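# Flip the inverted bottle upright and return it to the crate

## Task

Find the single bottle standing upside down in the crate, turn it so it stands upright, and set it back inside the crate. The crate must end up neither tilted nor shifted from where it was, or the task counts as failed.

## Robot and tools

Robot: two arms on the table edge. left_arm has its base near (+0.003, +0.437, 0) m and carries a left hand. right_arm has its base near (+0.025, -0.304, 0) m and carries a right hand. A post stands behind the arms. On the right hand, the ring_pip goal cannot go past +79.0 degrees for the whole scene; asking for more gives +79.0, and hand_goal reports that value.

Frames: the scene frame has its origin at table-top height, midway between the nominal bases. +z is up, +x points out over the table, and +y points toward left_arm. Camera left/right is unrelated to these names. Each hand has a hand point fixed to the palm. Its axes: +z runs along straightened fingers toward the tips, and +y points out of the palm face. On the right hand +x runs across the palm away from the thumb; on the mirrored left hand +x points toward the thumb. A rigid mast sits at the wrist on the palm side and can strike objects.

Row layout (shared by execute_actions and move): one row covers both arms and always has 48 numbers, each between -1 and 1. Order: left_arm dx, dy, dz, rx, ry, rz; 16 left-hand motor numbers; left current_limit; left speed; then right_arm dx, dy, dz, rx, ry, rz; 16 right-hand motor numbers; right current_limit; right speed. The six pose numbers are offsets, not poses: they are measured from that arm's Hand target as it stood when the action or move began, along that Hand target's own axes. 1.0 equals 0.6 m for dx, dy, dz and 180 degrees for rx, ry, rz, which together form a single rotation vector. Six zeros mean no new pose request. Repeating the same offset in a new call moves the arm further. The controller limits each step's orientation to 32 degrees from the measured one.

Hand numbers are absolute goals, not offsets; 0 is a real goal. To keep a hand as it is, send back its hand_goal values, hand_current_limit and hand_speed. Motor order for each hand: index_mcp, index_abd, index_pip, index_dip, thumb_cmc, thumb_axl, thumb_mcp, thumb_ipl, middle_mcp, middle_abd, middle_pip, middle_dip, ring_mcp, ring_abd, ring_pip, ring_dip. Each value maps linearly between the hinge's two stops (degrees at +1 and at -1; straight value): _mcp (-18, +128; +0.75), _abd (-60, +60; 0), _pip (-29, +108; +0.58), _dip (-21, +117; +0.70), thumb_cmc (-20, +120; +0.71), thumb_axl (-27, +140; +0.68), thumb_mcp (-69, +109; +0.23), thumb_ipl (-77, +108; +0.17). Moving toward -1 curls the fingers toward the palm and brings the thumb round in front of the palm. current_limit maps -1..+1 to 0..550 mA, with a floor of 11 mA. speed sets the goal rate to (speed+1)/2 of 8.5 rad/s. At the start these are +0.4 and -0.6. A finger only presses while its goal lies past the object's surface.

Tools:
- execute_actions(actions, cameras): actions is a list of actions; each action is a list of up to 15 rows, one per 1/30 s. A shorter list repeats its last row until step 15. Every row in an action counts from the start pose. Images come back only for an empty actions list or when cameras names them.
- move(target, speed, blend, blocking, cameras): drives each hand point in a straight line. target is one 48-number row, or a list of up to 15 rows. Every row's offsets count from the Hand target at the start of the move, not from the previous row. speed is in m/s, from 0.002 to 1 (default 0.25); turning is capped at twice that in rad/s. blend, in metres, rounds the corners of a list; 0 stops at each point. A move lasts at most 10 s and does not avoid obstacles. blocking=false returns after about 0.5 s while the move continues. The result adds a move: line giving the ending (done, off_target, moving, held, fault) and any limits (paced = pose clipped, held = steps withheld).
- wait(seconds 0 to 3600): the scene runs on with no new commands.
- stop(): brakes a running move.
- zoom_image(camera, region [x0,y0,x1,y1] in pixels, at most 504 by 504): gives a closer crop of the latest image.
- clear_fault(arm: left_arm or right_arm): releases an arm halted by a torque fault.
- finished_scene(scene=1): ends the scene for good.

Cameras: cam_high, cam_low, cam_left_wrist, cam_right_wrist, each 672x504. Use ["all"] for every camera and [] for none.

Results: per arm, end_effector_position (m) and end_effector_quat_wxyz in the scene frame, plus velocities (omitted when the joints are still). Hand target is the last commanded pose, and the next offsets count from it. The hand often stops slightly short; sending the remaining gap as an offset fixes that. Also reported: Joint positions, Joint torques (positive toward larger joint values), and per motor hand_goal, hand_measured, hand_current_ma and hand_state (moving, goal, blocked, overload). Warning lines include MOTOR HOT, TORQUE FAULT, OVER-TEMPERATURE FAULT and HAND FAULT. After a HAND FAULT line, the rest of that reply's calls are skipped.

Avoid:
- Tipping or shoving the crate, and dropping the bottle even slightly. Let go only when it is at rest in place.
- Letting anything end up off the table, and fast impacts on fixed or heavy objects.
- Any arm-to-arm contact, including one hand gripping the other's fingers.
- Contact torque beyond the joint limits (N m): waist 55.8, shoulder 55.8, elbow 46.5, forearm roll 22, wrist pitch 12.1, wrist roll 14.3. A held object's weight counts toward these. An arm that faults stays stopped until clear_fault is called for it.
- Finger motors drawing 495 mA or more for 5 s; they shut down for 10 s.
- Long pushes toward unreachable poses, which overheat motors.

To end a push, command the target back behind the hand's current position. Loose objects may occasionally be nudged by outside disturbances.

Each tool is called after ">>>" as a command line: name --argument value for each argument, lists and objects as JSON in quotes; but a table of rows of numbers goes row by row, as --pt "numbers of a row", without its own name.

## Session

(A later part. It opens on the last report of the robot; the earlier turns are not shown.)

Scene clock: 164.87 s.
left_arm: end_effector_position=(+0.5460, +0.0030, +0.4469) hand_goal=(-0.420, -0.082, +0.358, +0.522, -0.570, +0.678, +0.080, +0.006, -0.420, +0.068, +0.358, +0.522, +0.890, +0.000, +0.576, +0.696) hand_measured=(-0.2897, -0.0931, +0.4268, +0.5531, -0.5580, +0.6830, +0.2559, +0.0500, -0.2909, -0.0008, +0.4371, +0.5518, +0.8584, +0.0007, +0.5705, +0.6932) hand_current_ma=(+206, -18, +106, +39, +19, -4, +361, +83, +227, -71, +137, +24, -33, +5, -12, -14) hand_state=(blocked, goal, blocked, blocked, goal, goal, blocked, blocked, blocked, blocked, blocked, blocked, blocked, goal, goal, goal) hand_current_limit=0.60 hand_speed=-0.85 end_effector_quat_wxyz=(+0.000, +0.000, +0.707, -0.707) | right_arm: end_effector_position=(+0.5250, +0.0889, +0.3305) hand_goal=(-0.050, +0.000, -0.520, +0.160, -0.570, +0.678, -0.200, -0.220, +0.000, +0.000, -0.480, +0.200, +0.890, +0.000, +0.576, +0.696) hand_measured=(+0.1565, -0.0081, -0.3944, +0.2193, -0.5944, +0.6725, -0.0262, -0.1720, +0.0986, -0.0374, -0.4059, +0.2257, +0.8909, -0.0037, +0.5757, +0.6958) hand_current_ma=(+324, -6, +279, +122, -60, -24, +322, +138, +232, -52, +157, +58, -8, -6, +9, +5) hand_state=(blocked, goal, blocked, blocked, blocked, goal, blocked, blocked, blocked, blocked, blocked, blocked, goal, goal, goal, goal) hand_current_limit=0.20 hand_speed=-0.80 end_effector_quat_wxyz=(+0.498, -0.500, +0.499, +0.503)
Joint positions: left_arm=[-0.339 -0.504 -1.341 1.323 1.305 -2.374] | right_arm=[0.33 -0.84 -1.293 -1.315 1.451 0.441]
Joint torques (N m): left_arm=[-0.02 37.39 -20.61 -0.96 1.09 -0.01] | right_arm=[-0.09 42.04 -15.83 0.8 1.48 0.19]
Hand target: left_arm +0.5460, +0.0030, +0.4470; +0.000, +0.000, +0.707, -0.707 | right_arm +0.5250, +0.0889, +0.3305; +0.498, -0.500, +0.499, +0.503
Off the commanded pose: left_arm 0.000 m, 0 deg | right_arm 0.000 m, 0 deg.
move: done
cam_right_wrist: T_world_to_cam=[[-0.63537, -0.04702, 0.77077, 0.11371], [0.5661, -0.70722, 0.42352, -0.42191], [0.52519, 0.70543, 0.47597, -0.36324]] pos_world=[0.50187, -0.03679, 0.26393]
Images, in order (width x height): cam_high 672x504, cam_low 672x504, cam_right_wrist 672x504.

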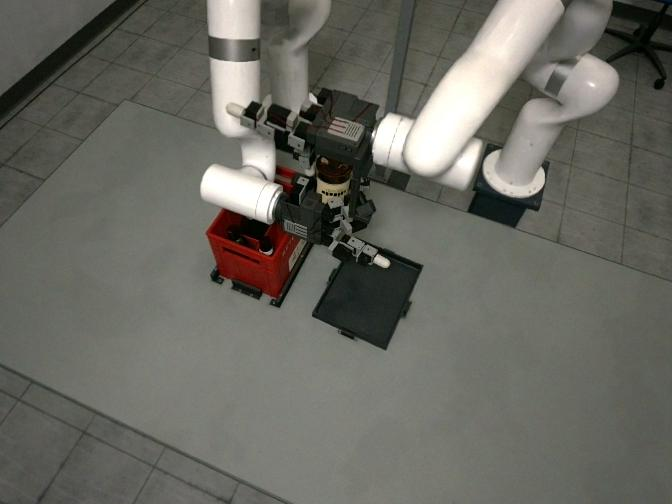

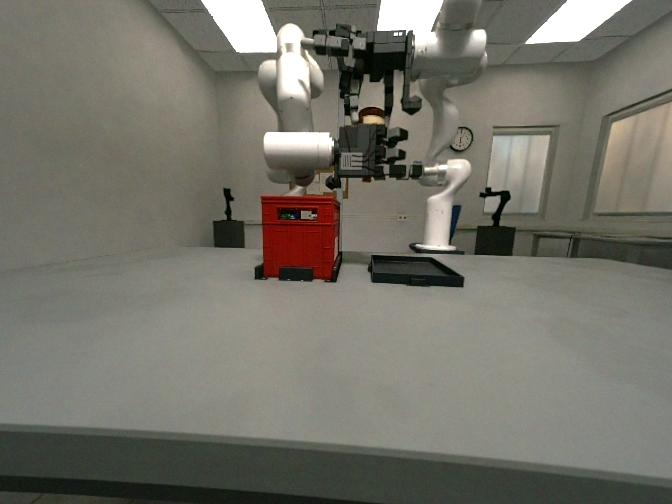

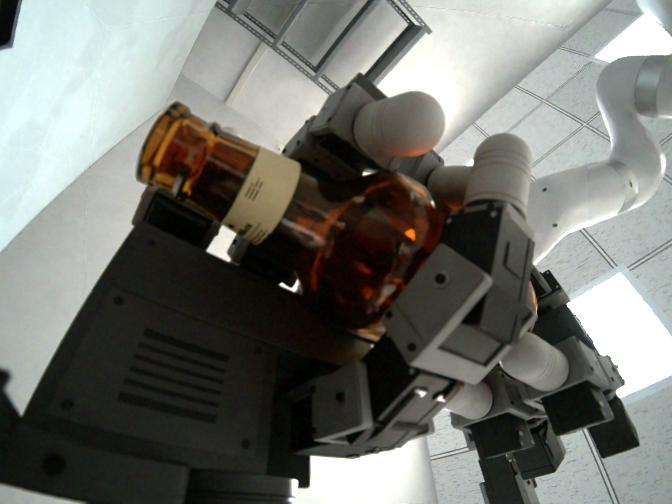

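>>> move --pt "0 0 0 0 0 0 -0.12 -0.083 0.358 0.522 -0.571 0.677 0.42 0.005 -0.12 0.067 0.358 0.522 0.89 0 0.576 0.696 0.4 -0.85 0 0 0 0 0 0 -0.05 0 -0.52 0.16 -0.571 0.677 -0.2 -0.22 0.0 0 -0.48 0.2 0.89 0 0.576 0.696 0.2 -0.8" --pt "0 -0.04 0 0 0 0 -0.12 -0.083 0.358 0.522 -0.571 0.677 0.42 0.005 -0.12 0.067 0.358 0.522 0.89 0 0.576 0.696 0.4 -0.85 0 0 0 0 0 0 -0.05 0 -0.52 0.16 -0.571 0.677 -0.2 -0.22 0.0 0 -0.48 0.2 0.89 0 0.576 0.696 0.2 -0.8" --speed 0.04 --cameras '["cam_right_wrist","cam_high","cam_low"]'

>>> zoom_image --camera "cam_high" --region '[230, 80, 400, 250]'

>>> zoom_image --camera "cam_low" --region '[280, 20, 480, 220]'

Scene clock: 168.33 s.
left_arm: end_effector_position=(+0.5460, +0.0030, +0.4709) hand_goal=(-0.120, -0.082, +0.358, +0.522, -0.570, +0.678, +0.420, +0.006, -0.120, +0.068, +0.358, +0.522, +0.890, +0.000, +0.576, +0.696) hand_measured=(-0.1510, -0.0902, +0.3640, +0.5314, -0.5630, +0.6830, +0.4093, +0.0147, -0.1522, +0.0534, +0.3665, +0.5314, +0.8596, +0.0007, +0.5705, +0.6920) hand_current_ma=(-56, -4, +8, +16, +14, +5, -19, +22, -32, -21, +22, +9, -33, +0, -6, +2) hand_state=(blocked, goal, goal, goal, goal, goal, goal, goal, blocked, goal, goal, goal, blocked, goal, goal, goal) hand_current_limit=0.40 hand_speed=-0.85 end_effector_quat_wxyz=(+0.000, +0.000, +0.707, -0.707) | right_arm: end_effector_position=(+0.5250, +0.0889, +0.3305) hand_goal=(-0.050, +0.000, -0.520, +0.160, -0.570, +0.678, -0.200, -0.220, +0.000, +0.000, -0.480, +0.200, +0.890, +0.000, +0.576, +0.696) hand_measured=(+0.1553, -0.0081, -0.3956, +0.2193, -0.5956, +0.6725, -0.0262, -0.1720, +0.0986, -0.0374, -0.4072, +0.2257, +0.8909, -0.0037, +0.5757, +0.6958) hand_current_ma=(+323, -11, +283, +125, -64, -24, +327, +137, +229, -52, +157, +57, -3, -5, +2, +1) hand_state=(blocked, goal, blocked, blocked, blocked, goal, blocked, blocked, blocked, blocked, blocked, blocked, goal, goal, goal, goal) hand_current_limit=0.20 hand_speed=-0.80 end_effector_quat_wxyz=(+0.498, -0.500, +0.499, +0.503)
Joint positions: left_arm=[-0.339 -0.482 -1.366 1.336 1.294 -2.422] | right_arm=[0.33 -0.84 -1.293 -1.315 1.451 0.441]
Joint torques (N m): left_arm=[-0.02 36.91 -20.83 -1.02 1.04 -1.81] | right_arm=[-0.09 42.04 -15.83 0.8 1.48 0.19]
Hand target: left_arm +0.5460, +0.0030, +0.4710; +0.000, +0.000, +0.707, -0.707 | right_arm +0.5250, +0.0889, +0.3305; +0.498, -0.500, +0.499, +0.503
Off the commanded pose: left_arm 0.000 m, 0 deg | right_arm 0.000 m, 0 deg.
move: done
cam_right_wrist: T_world_to_cam=[[-0.63542, -0.04697, 0.77074, 0.11375], [0.56605, -0.70722, 0.42357, -0.4219], [0.52519, 0.70543, 0.47597, -0.36324]] pos_world=[0.50187, -0.03679, 0.26393]
Images, in order (width x height): cam_high 672x504, cam_low 672x504, cam_right_wrist 672x504.

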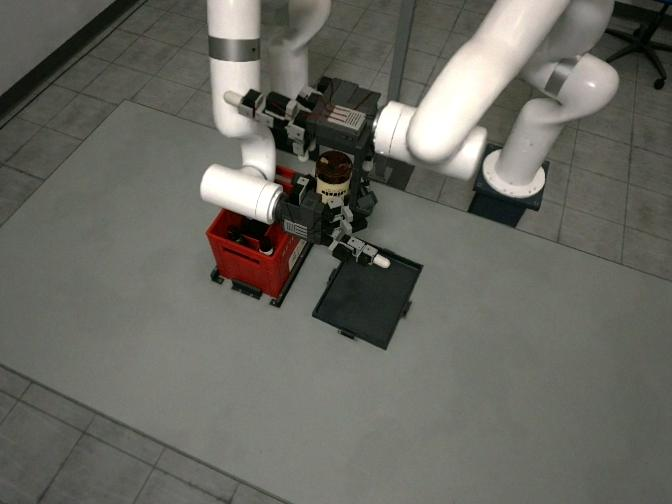

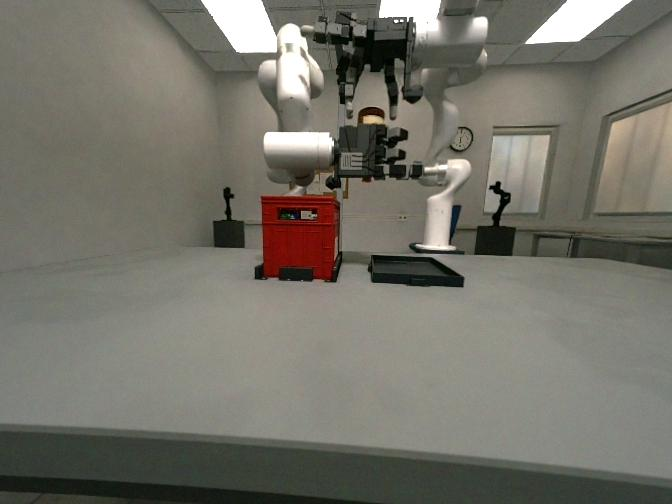

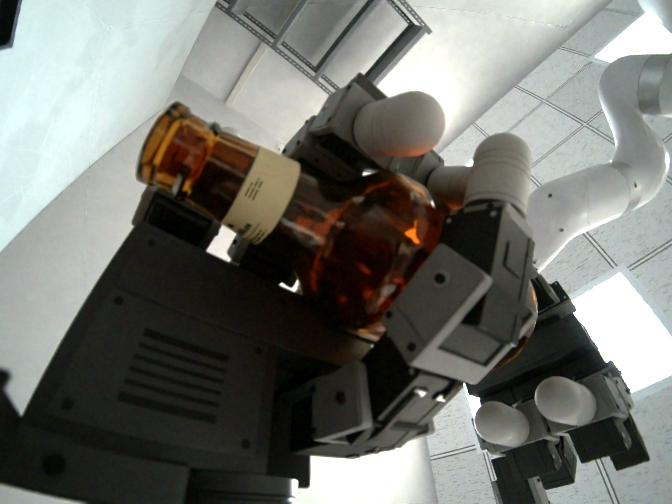

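Scaled by 2.965 from the camera's image (finer frame: 960x720).

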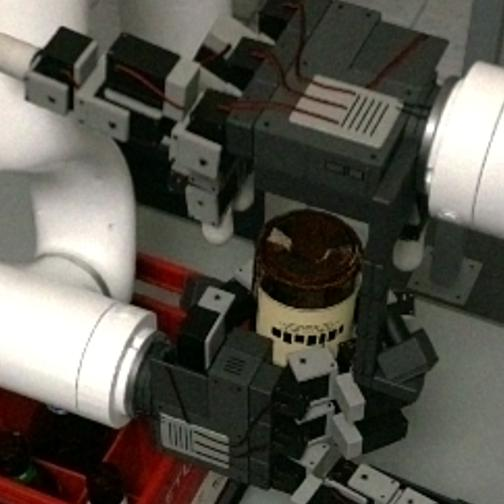

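Scaled by 2.520 from the camera's image (finer frame: 960x720).

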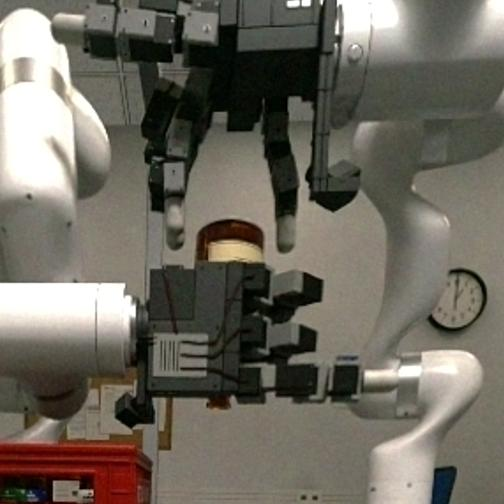

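>>> move --pt "0 -0.28 0 0 0 0 -0.12 -0.083 0.358 0.522 -0.571 0.677 0.42 0.005 -0.12 0.067 0.358 0.522 0.89 0 0.576 0.696 0.4 -0.85 0 0 0 0 0 0 -0.05 0 -0.52 0.16 -0.571 0.677 -0.2 -0.22 0.0 0 -0.48 0.2 0.89 0 0.576 0.696 0.2 -0.8" --pt "0 -0.28 0 0 0 0 -0.12 -0.083 0.358 0.522 -0.571 0.677 0.42 0.005 -0.12 0.067 0.358 0.522 0.89 0 0.576 0.696 0.4 -0.85 0 0 0 0 0 -0.959 -0.05 0 -0.52 0.16 -0.571 0.677 -0.2 -0.22 0.0 0 -0.48 0.2 0.89 0 0.576 0.696 0.2 -0.8" --speed '[0.15,0.25]' --cameras '["all"]'

>>> zoom_image --camera "cam_high" --region '[230, 80, 400, 250]'

>>> zoom_image --camera "cam_low" --region '[280, 20, 480, 220]'

Scene clock: 179.13 s.
left_arm: end_effector_position=(+0.5459, +0.0030, +0.6390) hand_goal=(-0.120, -0.082, +0.358, +0.522, -0.570, +0.678, +0.420, +0.006, -0.120, +0.068, +0.358, +0.522, +0.890, +0.000, +0.576, +0.696) hand_measured=(-0.1498, -0.0916, +0.3640, +0.5314, -0.5642, +0.6820, +0.4083, +0.0138, -0.1510, +0.0534, +0.3652, +0.5314, +0.8584, +0.0007, +0.5731, +0.6932) hand_current_ma=(-40, -14, -4, +26, +5, +18, -8, +12, -42, -21, +17, +6, -41, -9, -11, -1) hand_state=(blocked, goal, goal, goal, goal, goal, goal, goal, blocked, goal, goal, goal, blocked, goal, goal, goal) hand_current_limit=0.40 hand_speed=-0.85 end_effector_quat_wxyz=(+0.000, +0.000, +0.707, -0.707) | right_arm: end_effector_position=(+0.5250, +0.0889, +0.3305) hand_goal=(-0.050, +0.000, -0.520, +0.160, -0.570, +0.678, -0.200, -0.220, +0.000, +0.000, -0.480, +0.200, +0.890, +0.000, +0.576, +0.696) hand_measured=(+0.1553, +0.0124, -0.3969, +0.2180, -0.5881, +0.6725, -0.0252, -0.1720, +0.0938, -0.0360, -0.4059, +0.2257, +0.8789, +0.0021, +0.5731, +0.6958) hand_current_ma=(+320, +13, +272, +124, -47, -19, +325, +136, +227, -56, +160, +56, -32, -4, -1, +9) hand_state=(blocked, goal, blocked, blocked, goal, goal, blocked, blocked, blocked, blocked, blocked, blocked, goal, goal, goal, goal) hand_current_limit=0.20 hand_speed=-0.80 end_effector_quat_wxyz=(+0.534, -0.530, -0.467, -0.465)
Joint positions: left_arm=[-0.339 -0.405 -1.64 1.447 1.23 -2.784] | right_arm=[0.431 -0.452 -0.794 -1.207 1.447 -2.69]
Joint torques (N m): left_arm=[-0.02 34.62 -20.97 -1.32 0.55 -0.01] | right_arm=[-0.07 30.23 -14.85 0.58 1.55 -1.57]
Hand target: left_arm +0.5459, +0.0030, +0.6390; +0.000, +0.000, +0.707, -0.707 | right_arm +0.5250, +0.0889, +0.3305; +0.534, -0.530, -0.467, -0.465
Off the commanded pose: left_arm 0.000 m, 0 deg | right_arm 0.000 m, 0 deg.
move: done
cam_left_wrist: T_world_to_cam=[[0.80805, 0.03312, 0.58818, -0.85352], [-0.42316, 0.72725, 0.54041, -0.16246], [-0.40986, -0.68557, 0.60167, -0.03814]] pos_world=[0.60532, 0.12026, 0.61276]
cam_right_wrist: T_world_to_cam=[[0.5316, -0.03592, -0.84623, 0.03439], [-0.60779, -0.71203, -0.35158, 0.45099], [-0.58991, 0.70123, -0.40034, 0.51218]] pos_world=[0.55797, -0.0368, 0.39271]

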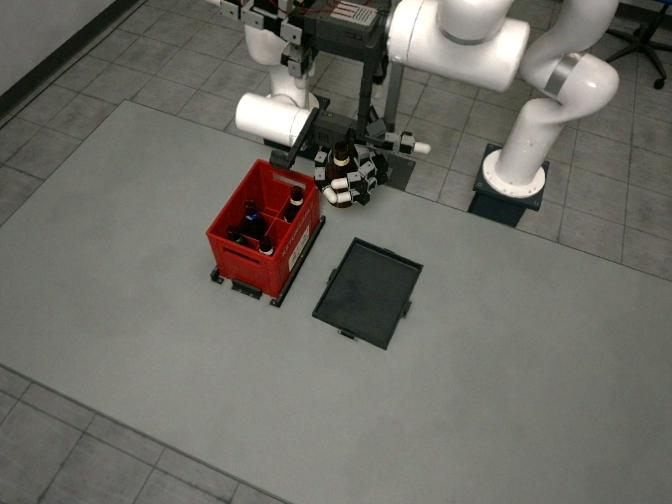

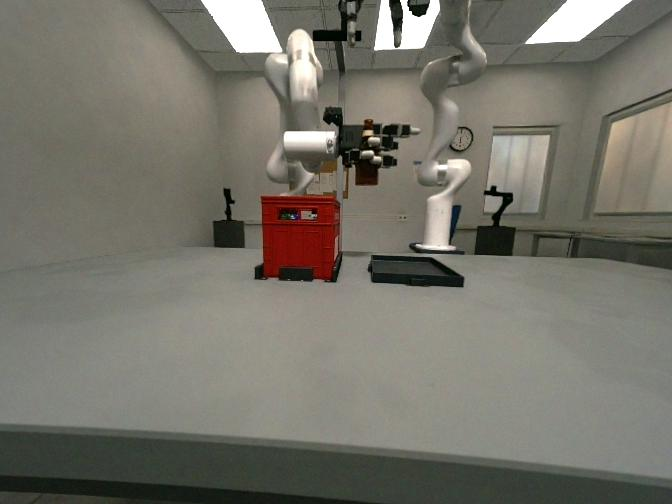

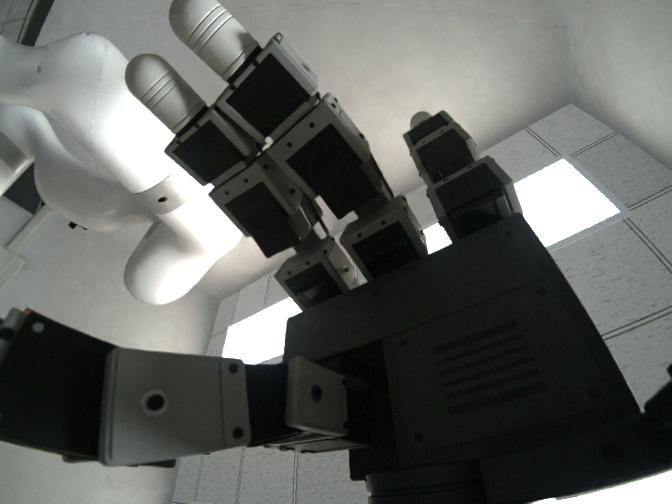

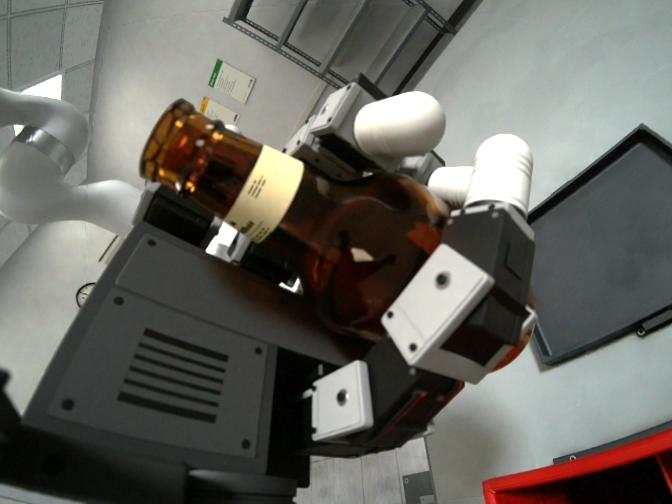

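Scaled by 2.965 from the camera's image (finer frame: 960x720).

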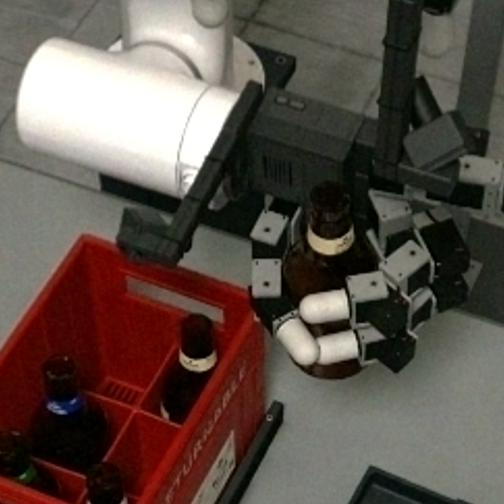

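Scaled by 2.520 from the camera's image (finer frame: 960x720).

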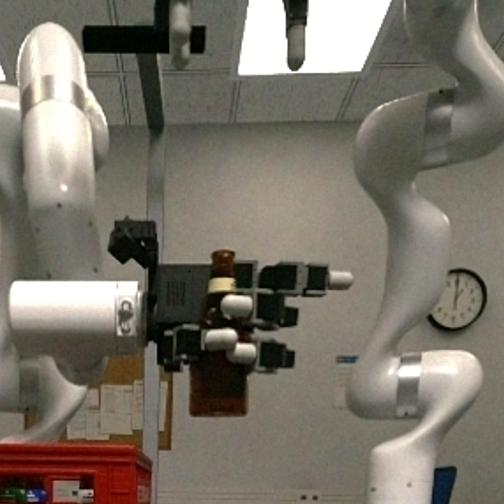

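>>> zoom_image --camera "cam_high" --region '[305, 130, 385, 220]'

>>> zoom_image --camera "cam_low" --region '[335, 105, 405, 195]'

Scaled by 5.600 from the camera's image (finer frame: 960x720).

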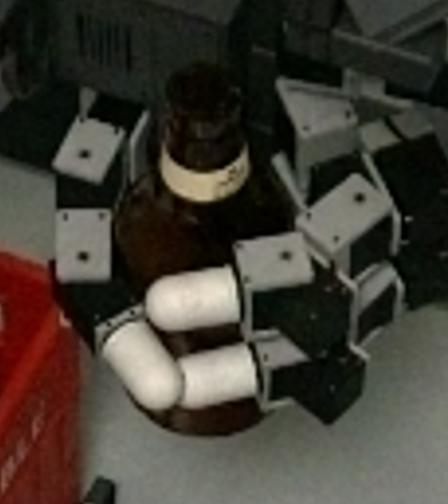

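Scaled by 5.600 from the camera's image (finer frame: 960x720).

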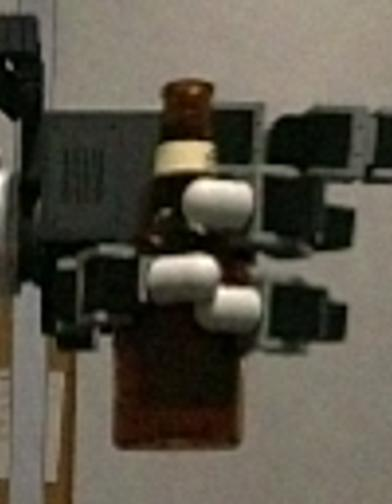

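>>> move --target '[0,0,0,0,0,0, -0.12,-0.083,0.358,0.522,-0.571,0.677,0.42,0.005,-0.12,0.067,0.358,0.522,0.89,0,0.576,0.696,0.4,-0.85, 0,0,0,0,0,-0.025, -0.05,0,-0.52,0.16,-0.571,0.677,-0.2,-0.22,0.0,0,-0.48,0.2,0.89,0,0.576,0.696,0.2,-0.8]' --speed 0.1 --cameras '["cam_high","cam_low"]'

>>> zoom_image --camera "cam_high" --region '[305, 130, 385, 220]'

>>> zoom_image --camera "cam_low" --region '[335, 105, 405, 195]'

Scene clock: 186.90 s.
left_arm: end_effector_position=(+0.5459, +0.0030, +0.6390) hand_goal=(-0.120, -0.082, +0.358, +0.522, -0.570, +0.678, +0.420, +0.006, -0.120, +0.068, +0.358, +0.522, +0.890, +0.000, +0.576, +0.696) hand_measured=(-0.1510, -0.0916, +0.3640, +0.5314, -0.5630, +0.6820, +0.4083, +0.0138, -0.1510, +0.0534, +0.3665, +0.5314, +0.8596, -0.0008, +0.5718, +0.6932) hand_current_ma=(-41, -23, -2, +20, +7, +2, -12, +8, -39, -20, +20, +9, -35, -7, -13, -3) hand_state=(blocked, goal, goal, goal, goal, goal, goal, goal, blocked, goal, goal, goal, blocked, goal, goal, goal) hand_current_limit=0.40 hand_speed=-0.85 end_effector_quat_wxyz=(+0.000, +0.000, +0.707, -0.707) | right_arm: end_effector_position=(+0.5250, +0.0889, +0.3305) hand_goal=(-0.050, +0.000, -0.520, +0.160, -0.570, +0.678, -0.200, -0.220, +0.000, +0.000, -0.480, +0.200, +0.890, +0.000, +0.576, +0.696) hand_measured=(+0.1553, +0.0124, -0.3969, +0.2180, -0.5893, +0.6725, -0.0262, -0.1720, +0.0938, -0.0374, -0.4059, +0.2257, +0.8813, +0.0021, +0.5731, +0.6971) hand_current_ma=(+322, +16, +277, +117, -51, -26, +327, +132, +225, -53, +156, +56, -28, +0, +1, +7) hand_state=(blocked, goal, blocked, blocked, goal, goal, blocked, blocked, blocked, blocked, blocked, blocked, goal, goal, goal, goal) hand_current_limit=0.20 hand_speed=-0.80 end_effector_quat_wxyz=(+0.516, -0.511, -0.487, -0.485)
Joint positions: left_arm=[-0.339 -0.405 -1.64 1.447 1.23 -2.784] | right_arm=[0.433 -0.462 -0.788 -1.203 1.453 -2.784]
Joint torques (N m): left_arm=[-0.02 34.62 -20.97 -1.32 0.55 -0.01] | right_arm=[-0.07 30.32 -14.62 0.55 1.55 -0.19]
Hand target: left_arm +0.5459, +0.0030, +0.6390; +0.000, +0.000, +0.707, -0.707 | right_arm +0.5250, +0.0889, +0.3305; +0.516, -0.511, -0.487, -0.485
Off the commanded pose: left_arm 0.000 m, 0 deg | right_arm 0.000 m, 0 deg.
move: done

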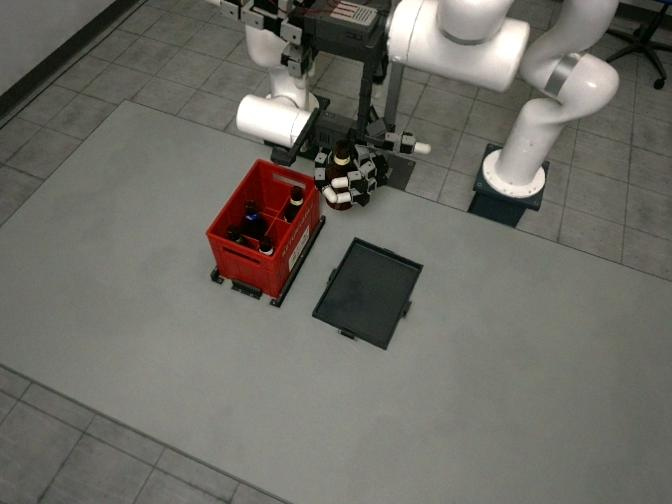

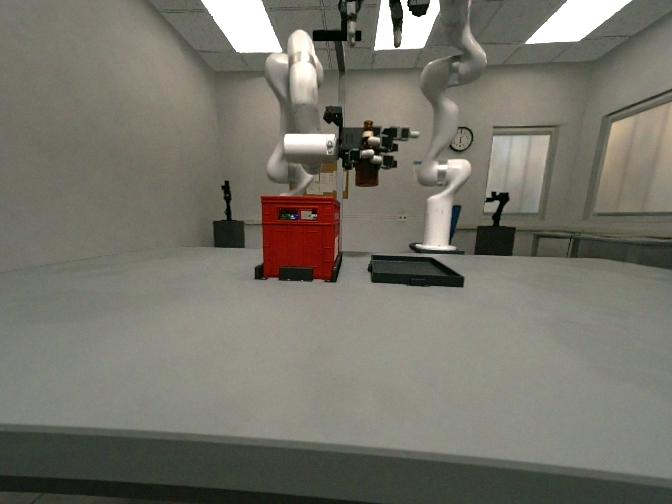

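Scaled by 5.600 from the camera's image (finer frame: 960x720).

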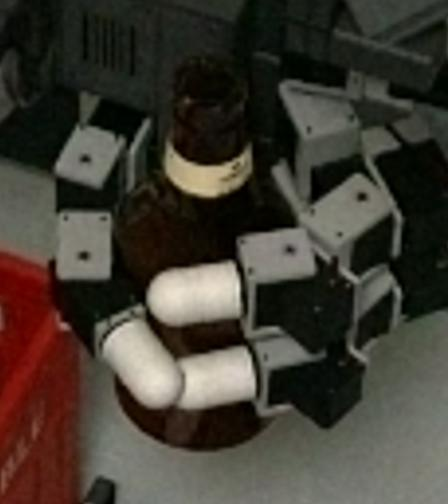

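Scaled by 5.600 from the camera's image (finer frame: 960x720).

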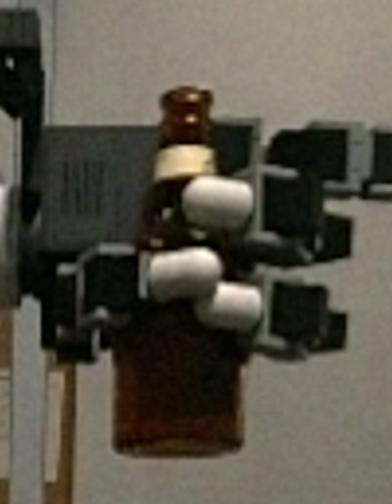

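>>> move --target '[0.0567,0.2317,-0.005,0,0,0, -0.22,-0.083,0.358,0.58,-0.539,0.677,0.135,0.211,0.89,0,0.576,0.696,0.89,0,0.576,0.696,0.4,-0.7, 0,0,0,0,0,0, -0.05,0,-0.52,0.16,-0.571,0.677,-0.2,-0.22,0.0,0,-0.48,0.2,0.89,0,0.576,0.696,0.2,-0.8]' --speed 0.12 --cameras '["all"]'

>>> zoom_image --camera "cam_high" --region '[280, 70, 400, 220]'

>>> zoom_image --camera "cam_low" --region '[300, 30, 450, 200]'

Scene clock: 193.27 s.
left_arm: end_effector_position=(+0.5120, +0.0060, +0.5000) hand_goal=(-0.220, -0.082, +0.358, +0.580, -0.538, +0.678, +0.136, +0.212, +0.890, +0.000, +0.576, +0.696, +0.890, +0.000, +0.576, +0.696) hand_measured=(-0.2294, -0.0902, +0.3652, +0.5748, -0.5466, +0.6820, +0.1411, +0.2072, +0.8319, +0.0095, +0.5590, +0.6907, +0.8584, -0.0008, +0.5718, +0.6920) hand_current_ma=(-20, -8, +1, +8, +5, +2, +11, -18, -73, -6, -23, -22, -45, -4, -8, +5) hand_state=(goal, goal, goal, goal, goal, goal, goal, goal, blocked, goal, goal, goal, blocked, goal, goal, goal) hand_current_limit=0.40 hand_speed=-0.70 end_effector_quat_wxyz=(+0.000, +0.000, +0.707, -0.707) | right_arm: end_effector_position=(+0.5250, +0.0889, +0.3305) hand_goal=(-0.050, +0.000, -0.520, +0.160, -0.570, +0.678, -0.200, -0.220, +0.000, +0.000, -0.480, +0.200, +0.890, +0.000, +0.576, +0.696) hand_measured=(+0.1553, +0.0124, -0.3969, +0.2180, -0.5893, +0.6714, -0.0262, -0.1720, +0.0938, -0.0360, -0.4059, +0.2257, +0.8813, +0.0021, +0.5731, +0.6958) hand_current_ma=(+321, +13, +281, +114, -48, -23, +322, +135, +220, -49, +155, +56, -26, +5, +5, +4) hand_state=(blocked, goal, blocked, blocked, goal, goal, blocked, blocked, blocked, blocked, blocked, blocked, goal, goal, goal, goal) hand_current_limit=0.20 hand_speed=-0.80 end_effector_quat_wxyz=(+0.516, -0.511, -0.487, -0.485)
Joint positions: left_arm=[-0.355 -0.377 -1.29 1.333 1.275 -2.447] | right_arm=[0.433 -0.462 -0.788 -1.203 1.453 -2.784]
Joint torques (N m): left_arm=[-0.01 33.73 -20.97 -1.06 1.04 2.1] | right_arm=[-0.07 30.32 -14.62 0.55 1.55 -0.19]
Hand target: left_arm +0.5120, +0.0060, +0.4999; +0.000, +0.000, +0.707, -0.707 | right_arm +0.5250, +0.0889, +0.3305; +0.516, -0.511, -0.487, -0.485
Off the commanded pose: left_arm 0.000 m, 0 deg | right_arm 0.000 m, 0 deg.
move: done
cam_left_wrist: T_world_to_cam=[[0.80805, 0.03312, 0.58818, -0.74447], [-0.42316, 0.72725, 0.54041, -0.10387], [-0.40986, -0.68557, 0.60167, 0.03366]] pos_world=[0.57142, 0.12326, 0.47376]
cam_right_wrist: T_world_to_cam=[[0.59639, -0.03568, -0.8019, -0.01431], [-0.57844, -0.71175, -0.39853, 0.45102], [-0.55653, 0.70153, -0.44512, 0.50946]] pos_world=[0.55295, -0.0369, 0.39504]

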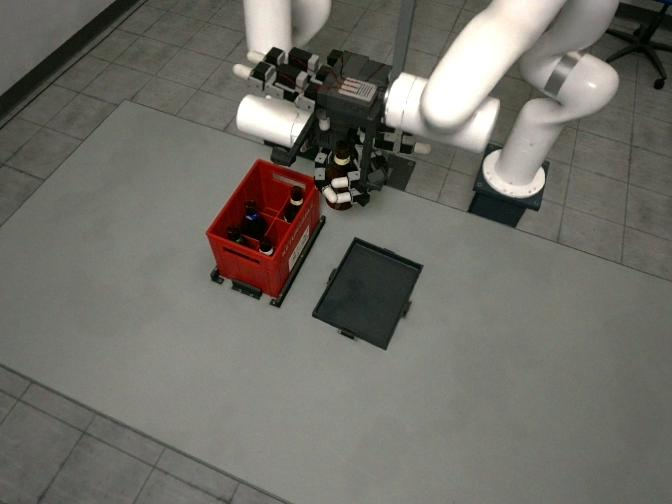

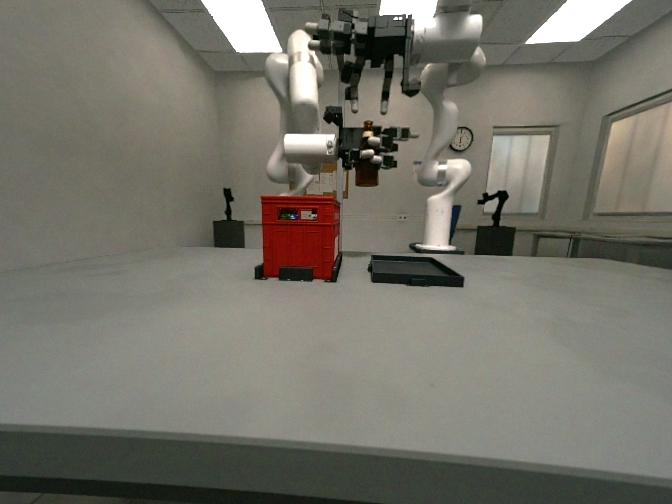

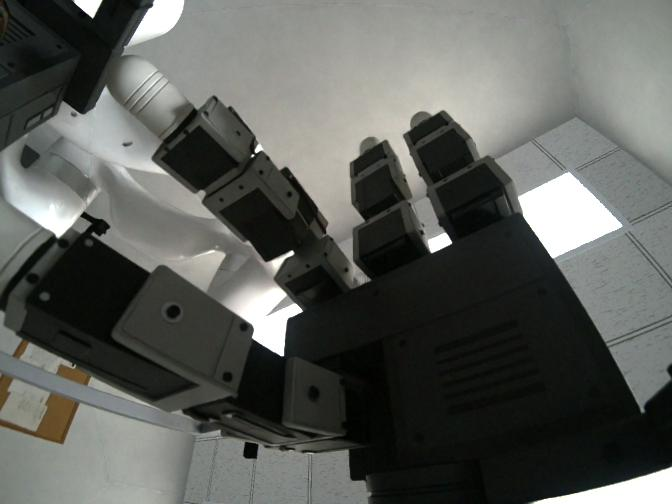

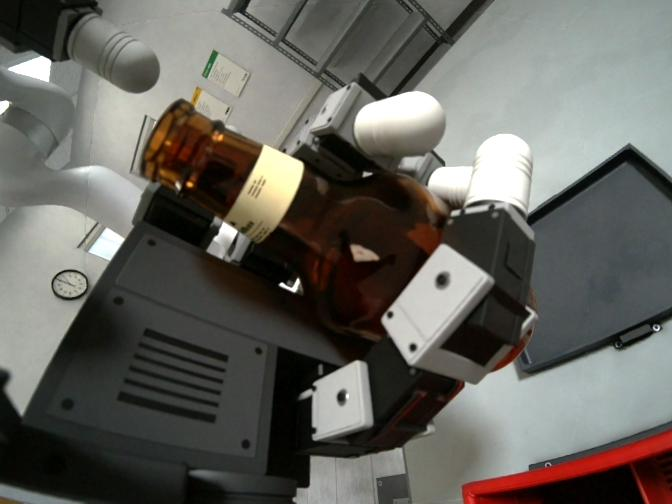

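Scaled by 3.360 from the camera's image (finer frame: 960x720).

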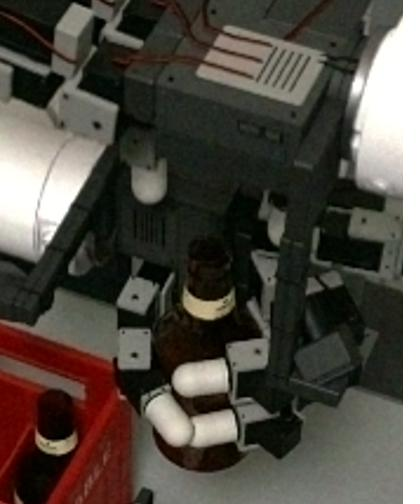

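Scaled by 2.965 from the camera's image (finer frame: 960x720).

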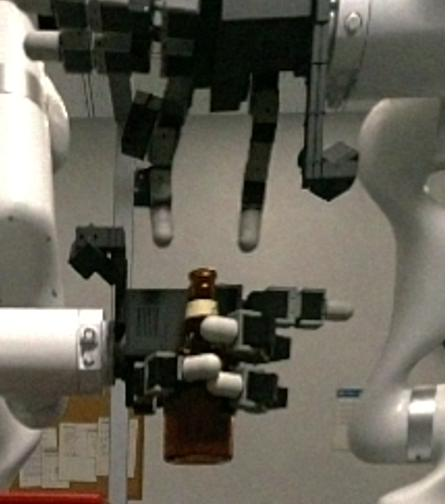

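>>> move --target '[0.005,0.1033,0.0017,0,0,0, -0.22,-0.083,0.358,0.58,-0.539,0.677,0.135,0.211,0.89,0,0.576,0.696,0.89,0,0.576,0.696,0.4,-0.7, 0,0,0,0,0,0, -0.05,0,-0.52,0.16,-0.571,0.677,-0.2,-0.22,0.0,0,-0.48,0.2,0.89,0,0.576,0.696,0.2,-0.8]' --speed 0.05 --cameras '["cam_high","cam_low","cam_right_wrist","cam_left_wrist"]'

>>> zoom_image --camera "cam_high" --region '[280, 90, 400, 220]'

>>> zoom_image --camera "cam_low" --region '[310, 50, 430, 200]'

Scene clock: 197.37 s.
left_arm: end_effector_position=(+0.5098, +0.0052, +0.4569) hand_goal=(-0.220, -0.082, +0.358, +0.580, -0.538, +0.678, +0.136, +0.212, +0.890, +0.000, +0.576, +0.696, +0.890, +0.000, +0.576, +0.696) hand_measured=(-0.2294, -0.0916, +0.3652, +0.5735, -0.5454, +0.6820, +0.1401, +0.2081, +0.8319, +0.0095, +0.5590, +0.6907, +0.8596, -0.0008, +0.5718, +0.6920) hand_current_ma=(-23, -13, -10, -6, +0, +19, +7, -21, -89, -6, -25, -17, -28, -11, -11, -5) hand_state=(goal, goal, goal, goal, goal, goal, goal, goal, blocked, goal, goal, goal, blocked, goal, goal, goal) hand_current_limit=0.40 hand_speed=-0.70 end_effector_quat_wxyz=(+0.000, +0.000, +0.707, -0.707) | right_arm: end_effector_position=(+0.5250, +0.0889, +0.3305) hand_goal=(-0.050, +0.000, -0.520, +0.160, -0.570, +0.678, -0.200, -0.220, +0.000, +0.000, -0.480, +0.200, +0.890, +0.000, +0.576, +0.696) hand_measured=(+0.1553, +0.0124, -0.3969, +0.2180, -0.5893, +0.6725, -0.0252, -0.1730, +0.0938, -0.0374, -0.4059, +0.2257, +0.8813, +0.0021, +0.5731, +0.6958) hand_current_ma=(+323, +15, +275, +112, -51, -21, +323, +135, +221, -51, +161, +56, -23, +4, +6, +6) hand_state=(blocked, goal, blocked, blocked, goal, goal, blocked, blocked, blocked, blocked, blocked, blocked, goal, goal, goal, goal) hand_current_limit=0.20 hand_speed=-0.80 end_effector_quat_wxyz=(+0.516, -0.511, -0.487, -0.485)
Joint positions: left_arm=[-0.358 -0.413 -1.236 1.306 1.295 -2.357] | right_arm=[0.433 -0.462 -0.788 -1.203 1.453 -2.784]
Joint torques (N m): left_arm=[-0.01 34.48 -20.58 -0.97 -1.88 -1.71] | right_arm=[-0.07 30.32 -14.62 0.55 1.55 -0.19]
Hand target: left_arm +0.5099, +0.0053, +0.4570; +0.000, +0.000, +0.707, -0.707 (not the last commanded pose) | right_arm +0.5250, +0.0889, +0.3305; +0.516, -0.511, -0.487, -0.485
Off the commanded pose: left_arm 0.019 m, 0 deg | right_arm 0.000 m, 0 deg.
move: held (left_arm; a check stopped the path); limits=held
pose unreachable (left arm): on one or more control steps of this call, first in action 0 (counted from 0), this arm could not follow its commanded pose, so it was not sent that pose on those steps. It may still have moved: this result reports where it is.
cause: moving toward the commanded pose would bring a part of the arm too close to another arm (a part of this arm just beyond joint 6 (wrist roll) and a part of the right arm just beyond its joint 6 (wrist roll), 13 mm apart when this arm was first held).
cam_left_wrist: T_world_to_cam=[[0.80811, 0.03301, 0.5881, -0.71745], [-0.42305, 0.72725, 0.54049, -0.08111], [-0.40986, -0.68557, 0.60167, 0.05819]] pos_world=[0.56932, 0.12256, 0.43076]
cam_right_wrist: T_world_to_cam=[[0.59639, -0.03568, -0.8019, -0.01431], [-0.57844, -0.71175, -0.39853, 0.45102], [-0.55653, 0.70153, -0.44512, 0.50946]] pos_world=[0.55295, -0.0369, 0.39504]

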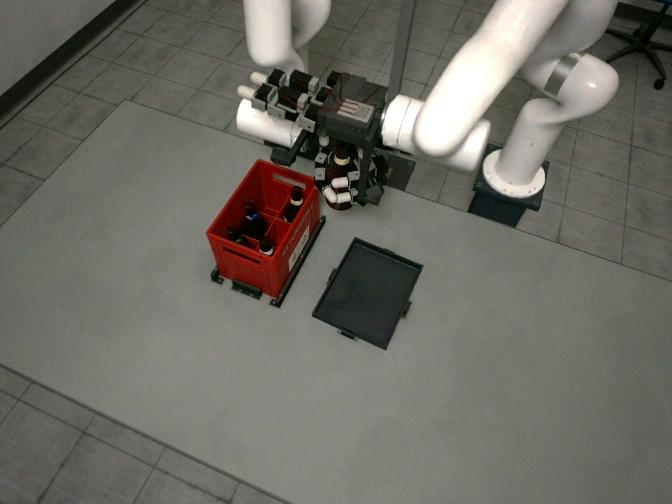

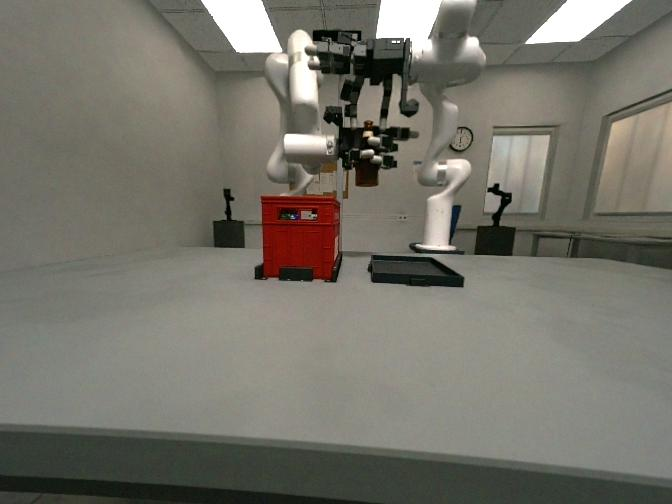

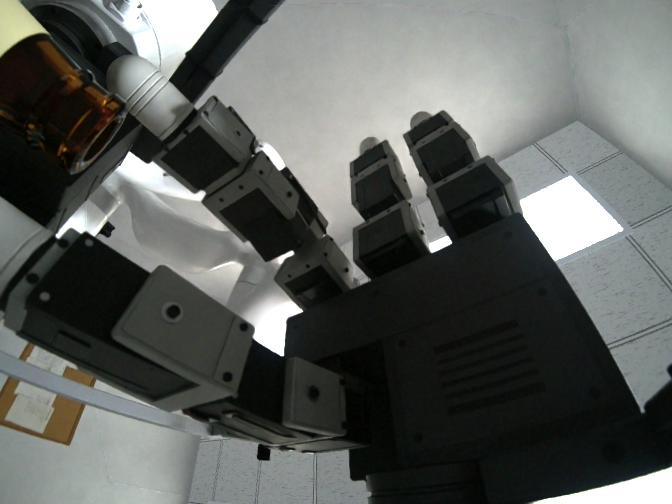

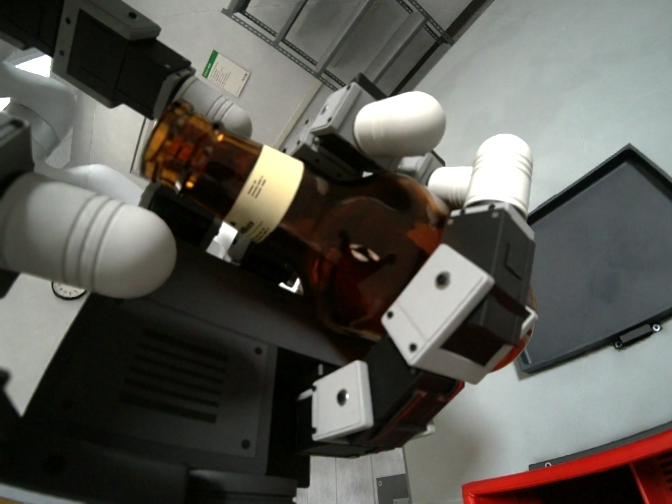

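Scaled by 3.877 from the camera's image (finer frame: 960x720).

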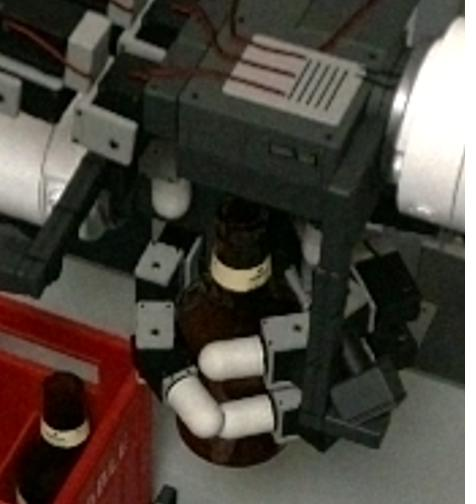

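Scaled by 3.360 from the camera's image (finer frame: 960x720).

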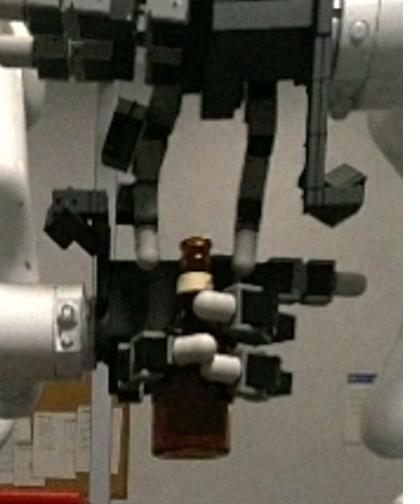

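>>> move --pt "0 -0.0833 0 0 0 0 -0.22 -0.083 0.358 0.58 -0.539 0.677 0.135 0.211 0.89 0 0.576 0.696 0.89 0 0.576 0.696 0.4 -0.7 0 0 0 0 0 0 -0.05 0 -0.52 0.16 -0.571 0.677 -0.2 -0.22 0.0 0 -0.48 0.2 0.89 0 0.576 0.696 0.2 -0.8" --pt "0.0015 -0.0383 -0.0128 -0.111 0 0 0.342 -0.083 -0.591 0.986 -0.539 0.677 0.0225 0.168 0.89 0 0.576 0.696 0.89 0 0.576 0.696 0.4 -0.7 0 0 0 0 0 0 -0.05 0 -0.52 0.16 -0.571 0.677 -0.2 -0.22 0.0 0 -0.48 0.2 0.89 0 0.576 0.696 0.2 -0.8" --speed 0.1 --cameras '["cam_high","cam_low","cam_right_wrist","cam_left_wrist"]'

>>> zoom_image --camera "cam_high" --region '[280, 90, 400, 220]'

>>> zoom_image --camera "cam_low" --region '[310, 50, 430, 200]'

Scene clock: 211.43 s.
left_arm: end_effector_position=(+0.5090, +0.0130, +0.4800) hand_goal=(+0.342, -0.082, -0.590, +0.986, -0.538, +0.678, +0.022, +0.168, +0.890, +0.000, +0.576, +0.696, +0.890, +0.000, +0.576, +0.696) hand_measured=(+0.3145, -0.0902, -0.5779, +0.9812, -0.5466, +0.6830, +0.0243, +0.1729, +0.8319, +0.0095, +0.5603, +0.6907, +0.8584, +0.0007, +0.5731, +0.6920) hand_current_ma=(-41, -10, +16, -5, -3, +19, +5, +4, -70, +11, -6, -16, -25, -5, -14, +1) hand_state=(blocked, goal, goal, goal, goal, goal, goal, goal, blocked, goal, goal, goal, blocked, goal, goal, goal) hand_current_limit=0.40 hand_speed=-0.70 end_effector_quat_wxyz=(+0.000, +0.000, +0.819, -0.574) | right_arm: end_effector_position=(+0.5250, +0.0889, +0.3305) hand_goal=(-0.050, +0.000, -0.520, +0.160, -0.570, +0.678, -0.200, -0.220, +0.000, +0.000, -0.480, +0.200, +0.890, +0.000, +0.576, +0.696) hand_measured=(+0.1553, +0.0124, -0.3969, +0.2180, -0.5893, +0.6725, -0.0252, -0.1720, +0.0938, -0.0360, -0.4059, +0.2257, +0.8813, +0.0021, +0.5731, +0.6958) hand_current_ma=(+316, +14, +279, +112, -49, -23, +330, +137, +225, -55, +158, +56, -23, +1, +1, +6) hand_state=(blocked, goal, blocked, blocked, goal, goal, blocked, blocked, blocked, blocked, blocked, blocked, goal, goal, goal, goal) hand_current_limit=0.20 hand_speed=-0.80 end_effector_quat_wxyz=(+0.516, -0.511, -0.487, -0.485)
Joint positions: left_arm=[-0.413 -0.372 -1.397 1.672 1.028 -2.703] | right_arm=[0.433 -0.462 -0.788 -1.203 1.453 -2.784]
Joint torques (N m): left_arm=[-0.01 33.84 -21.26 -1.24 0.63 -0.01] | right_arm=[-0.07 30.32 -14.62 0.55 1.55 -0.19]
Hand target: left_arm +0.5090, +0.0130, +0.4800; +0.000, +0.000, +0.819, -0.574 | right_arm +0.5250, +0.0889, +0.3305; +0.516, -0.511, -0.487, -0.485
Off the commanded pose: left_arm 0.000 m, 0 deg | right_arm 0.000 m, 0 deg.
move: done
cam_left_wrist: T_world_to_cam=[[0.80804, -0.16984, 0.56412, -0.71641], [-0.42329, 0.49863, 0.75644, -0.20015], [-0.40976, -0.85001, 0.33102, 0.18121]] pos_world=[0.56842, 0.13216, 0.49555]
cam_right_wrist: T_world_to_cam=[[0.59639, -0.03568, -0.8019, -0.01431], [-0.57844, -0.71175, -0.39853, 0.45102], [-0.55653, 0.70153, -0.44512, 0.50946]] pos_world=[0.55295, -0.0369, 0.39504]

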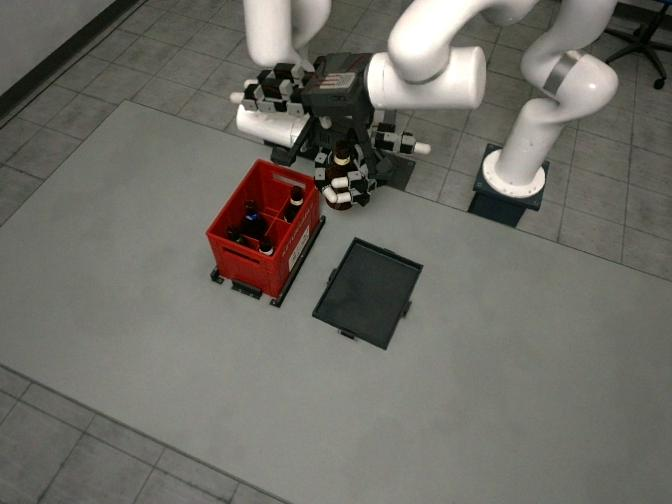

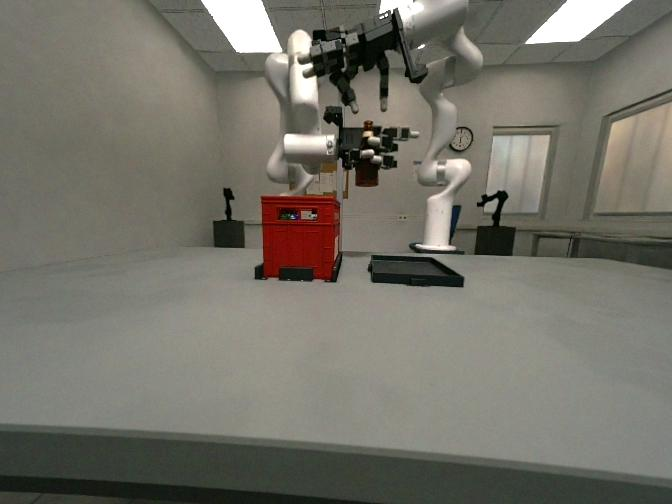

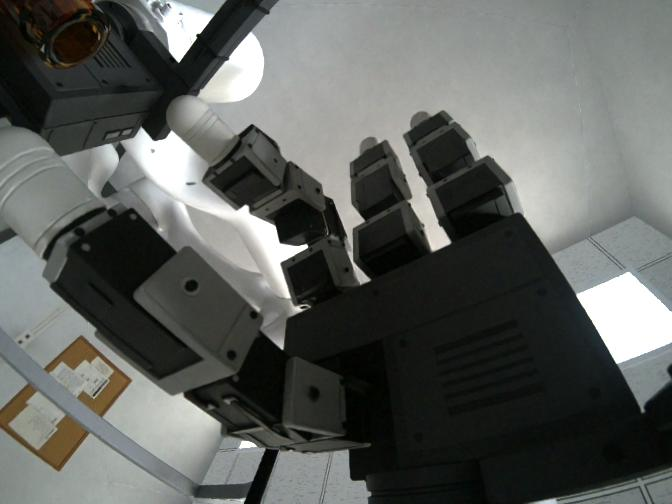

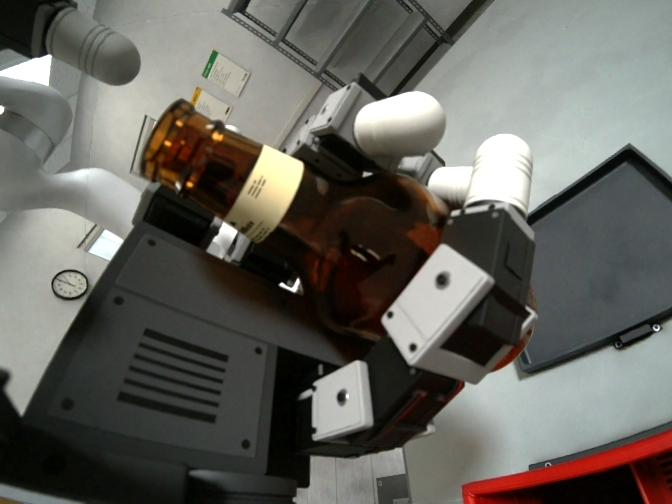

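Scaled by 3.877 from the camera's image (finer frame: 960x720).

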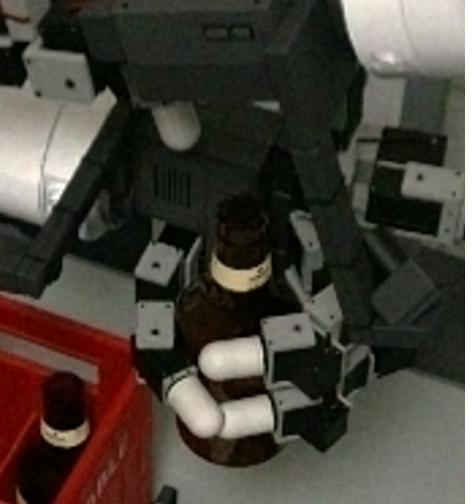

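Scaled by 3.360 from the camera's image (finer frame: 960x720).

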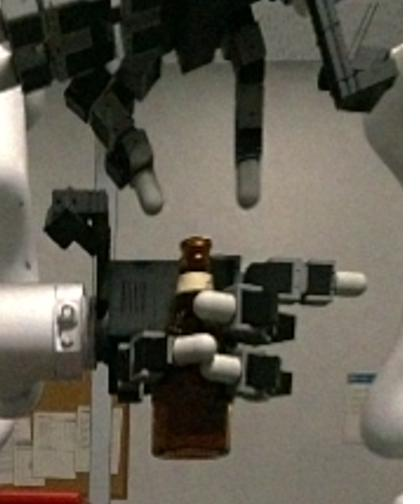

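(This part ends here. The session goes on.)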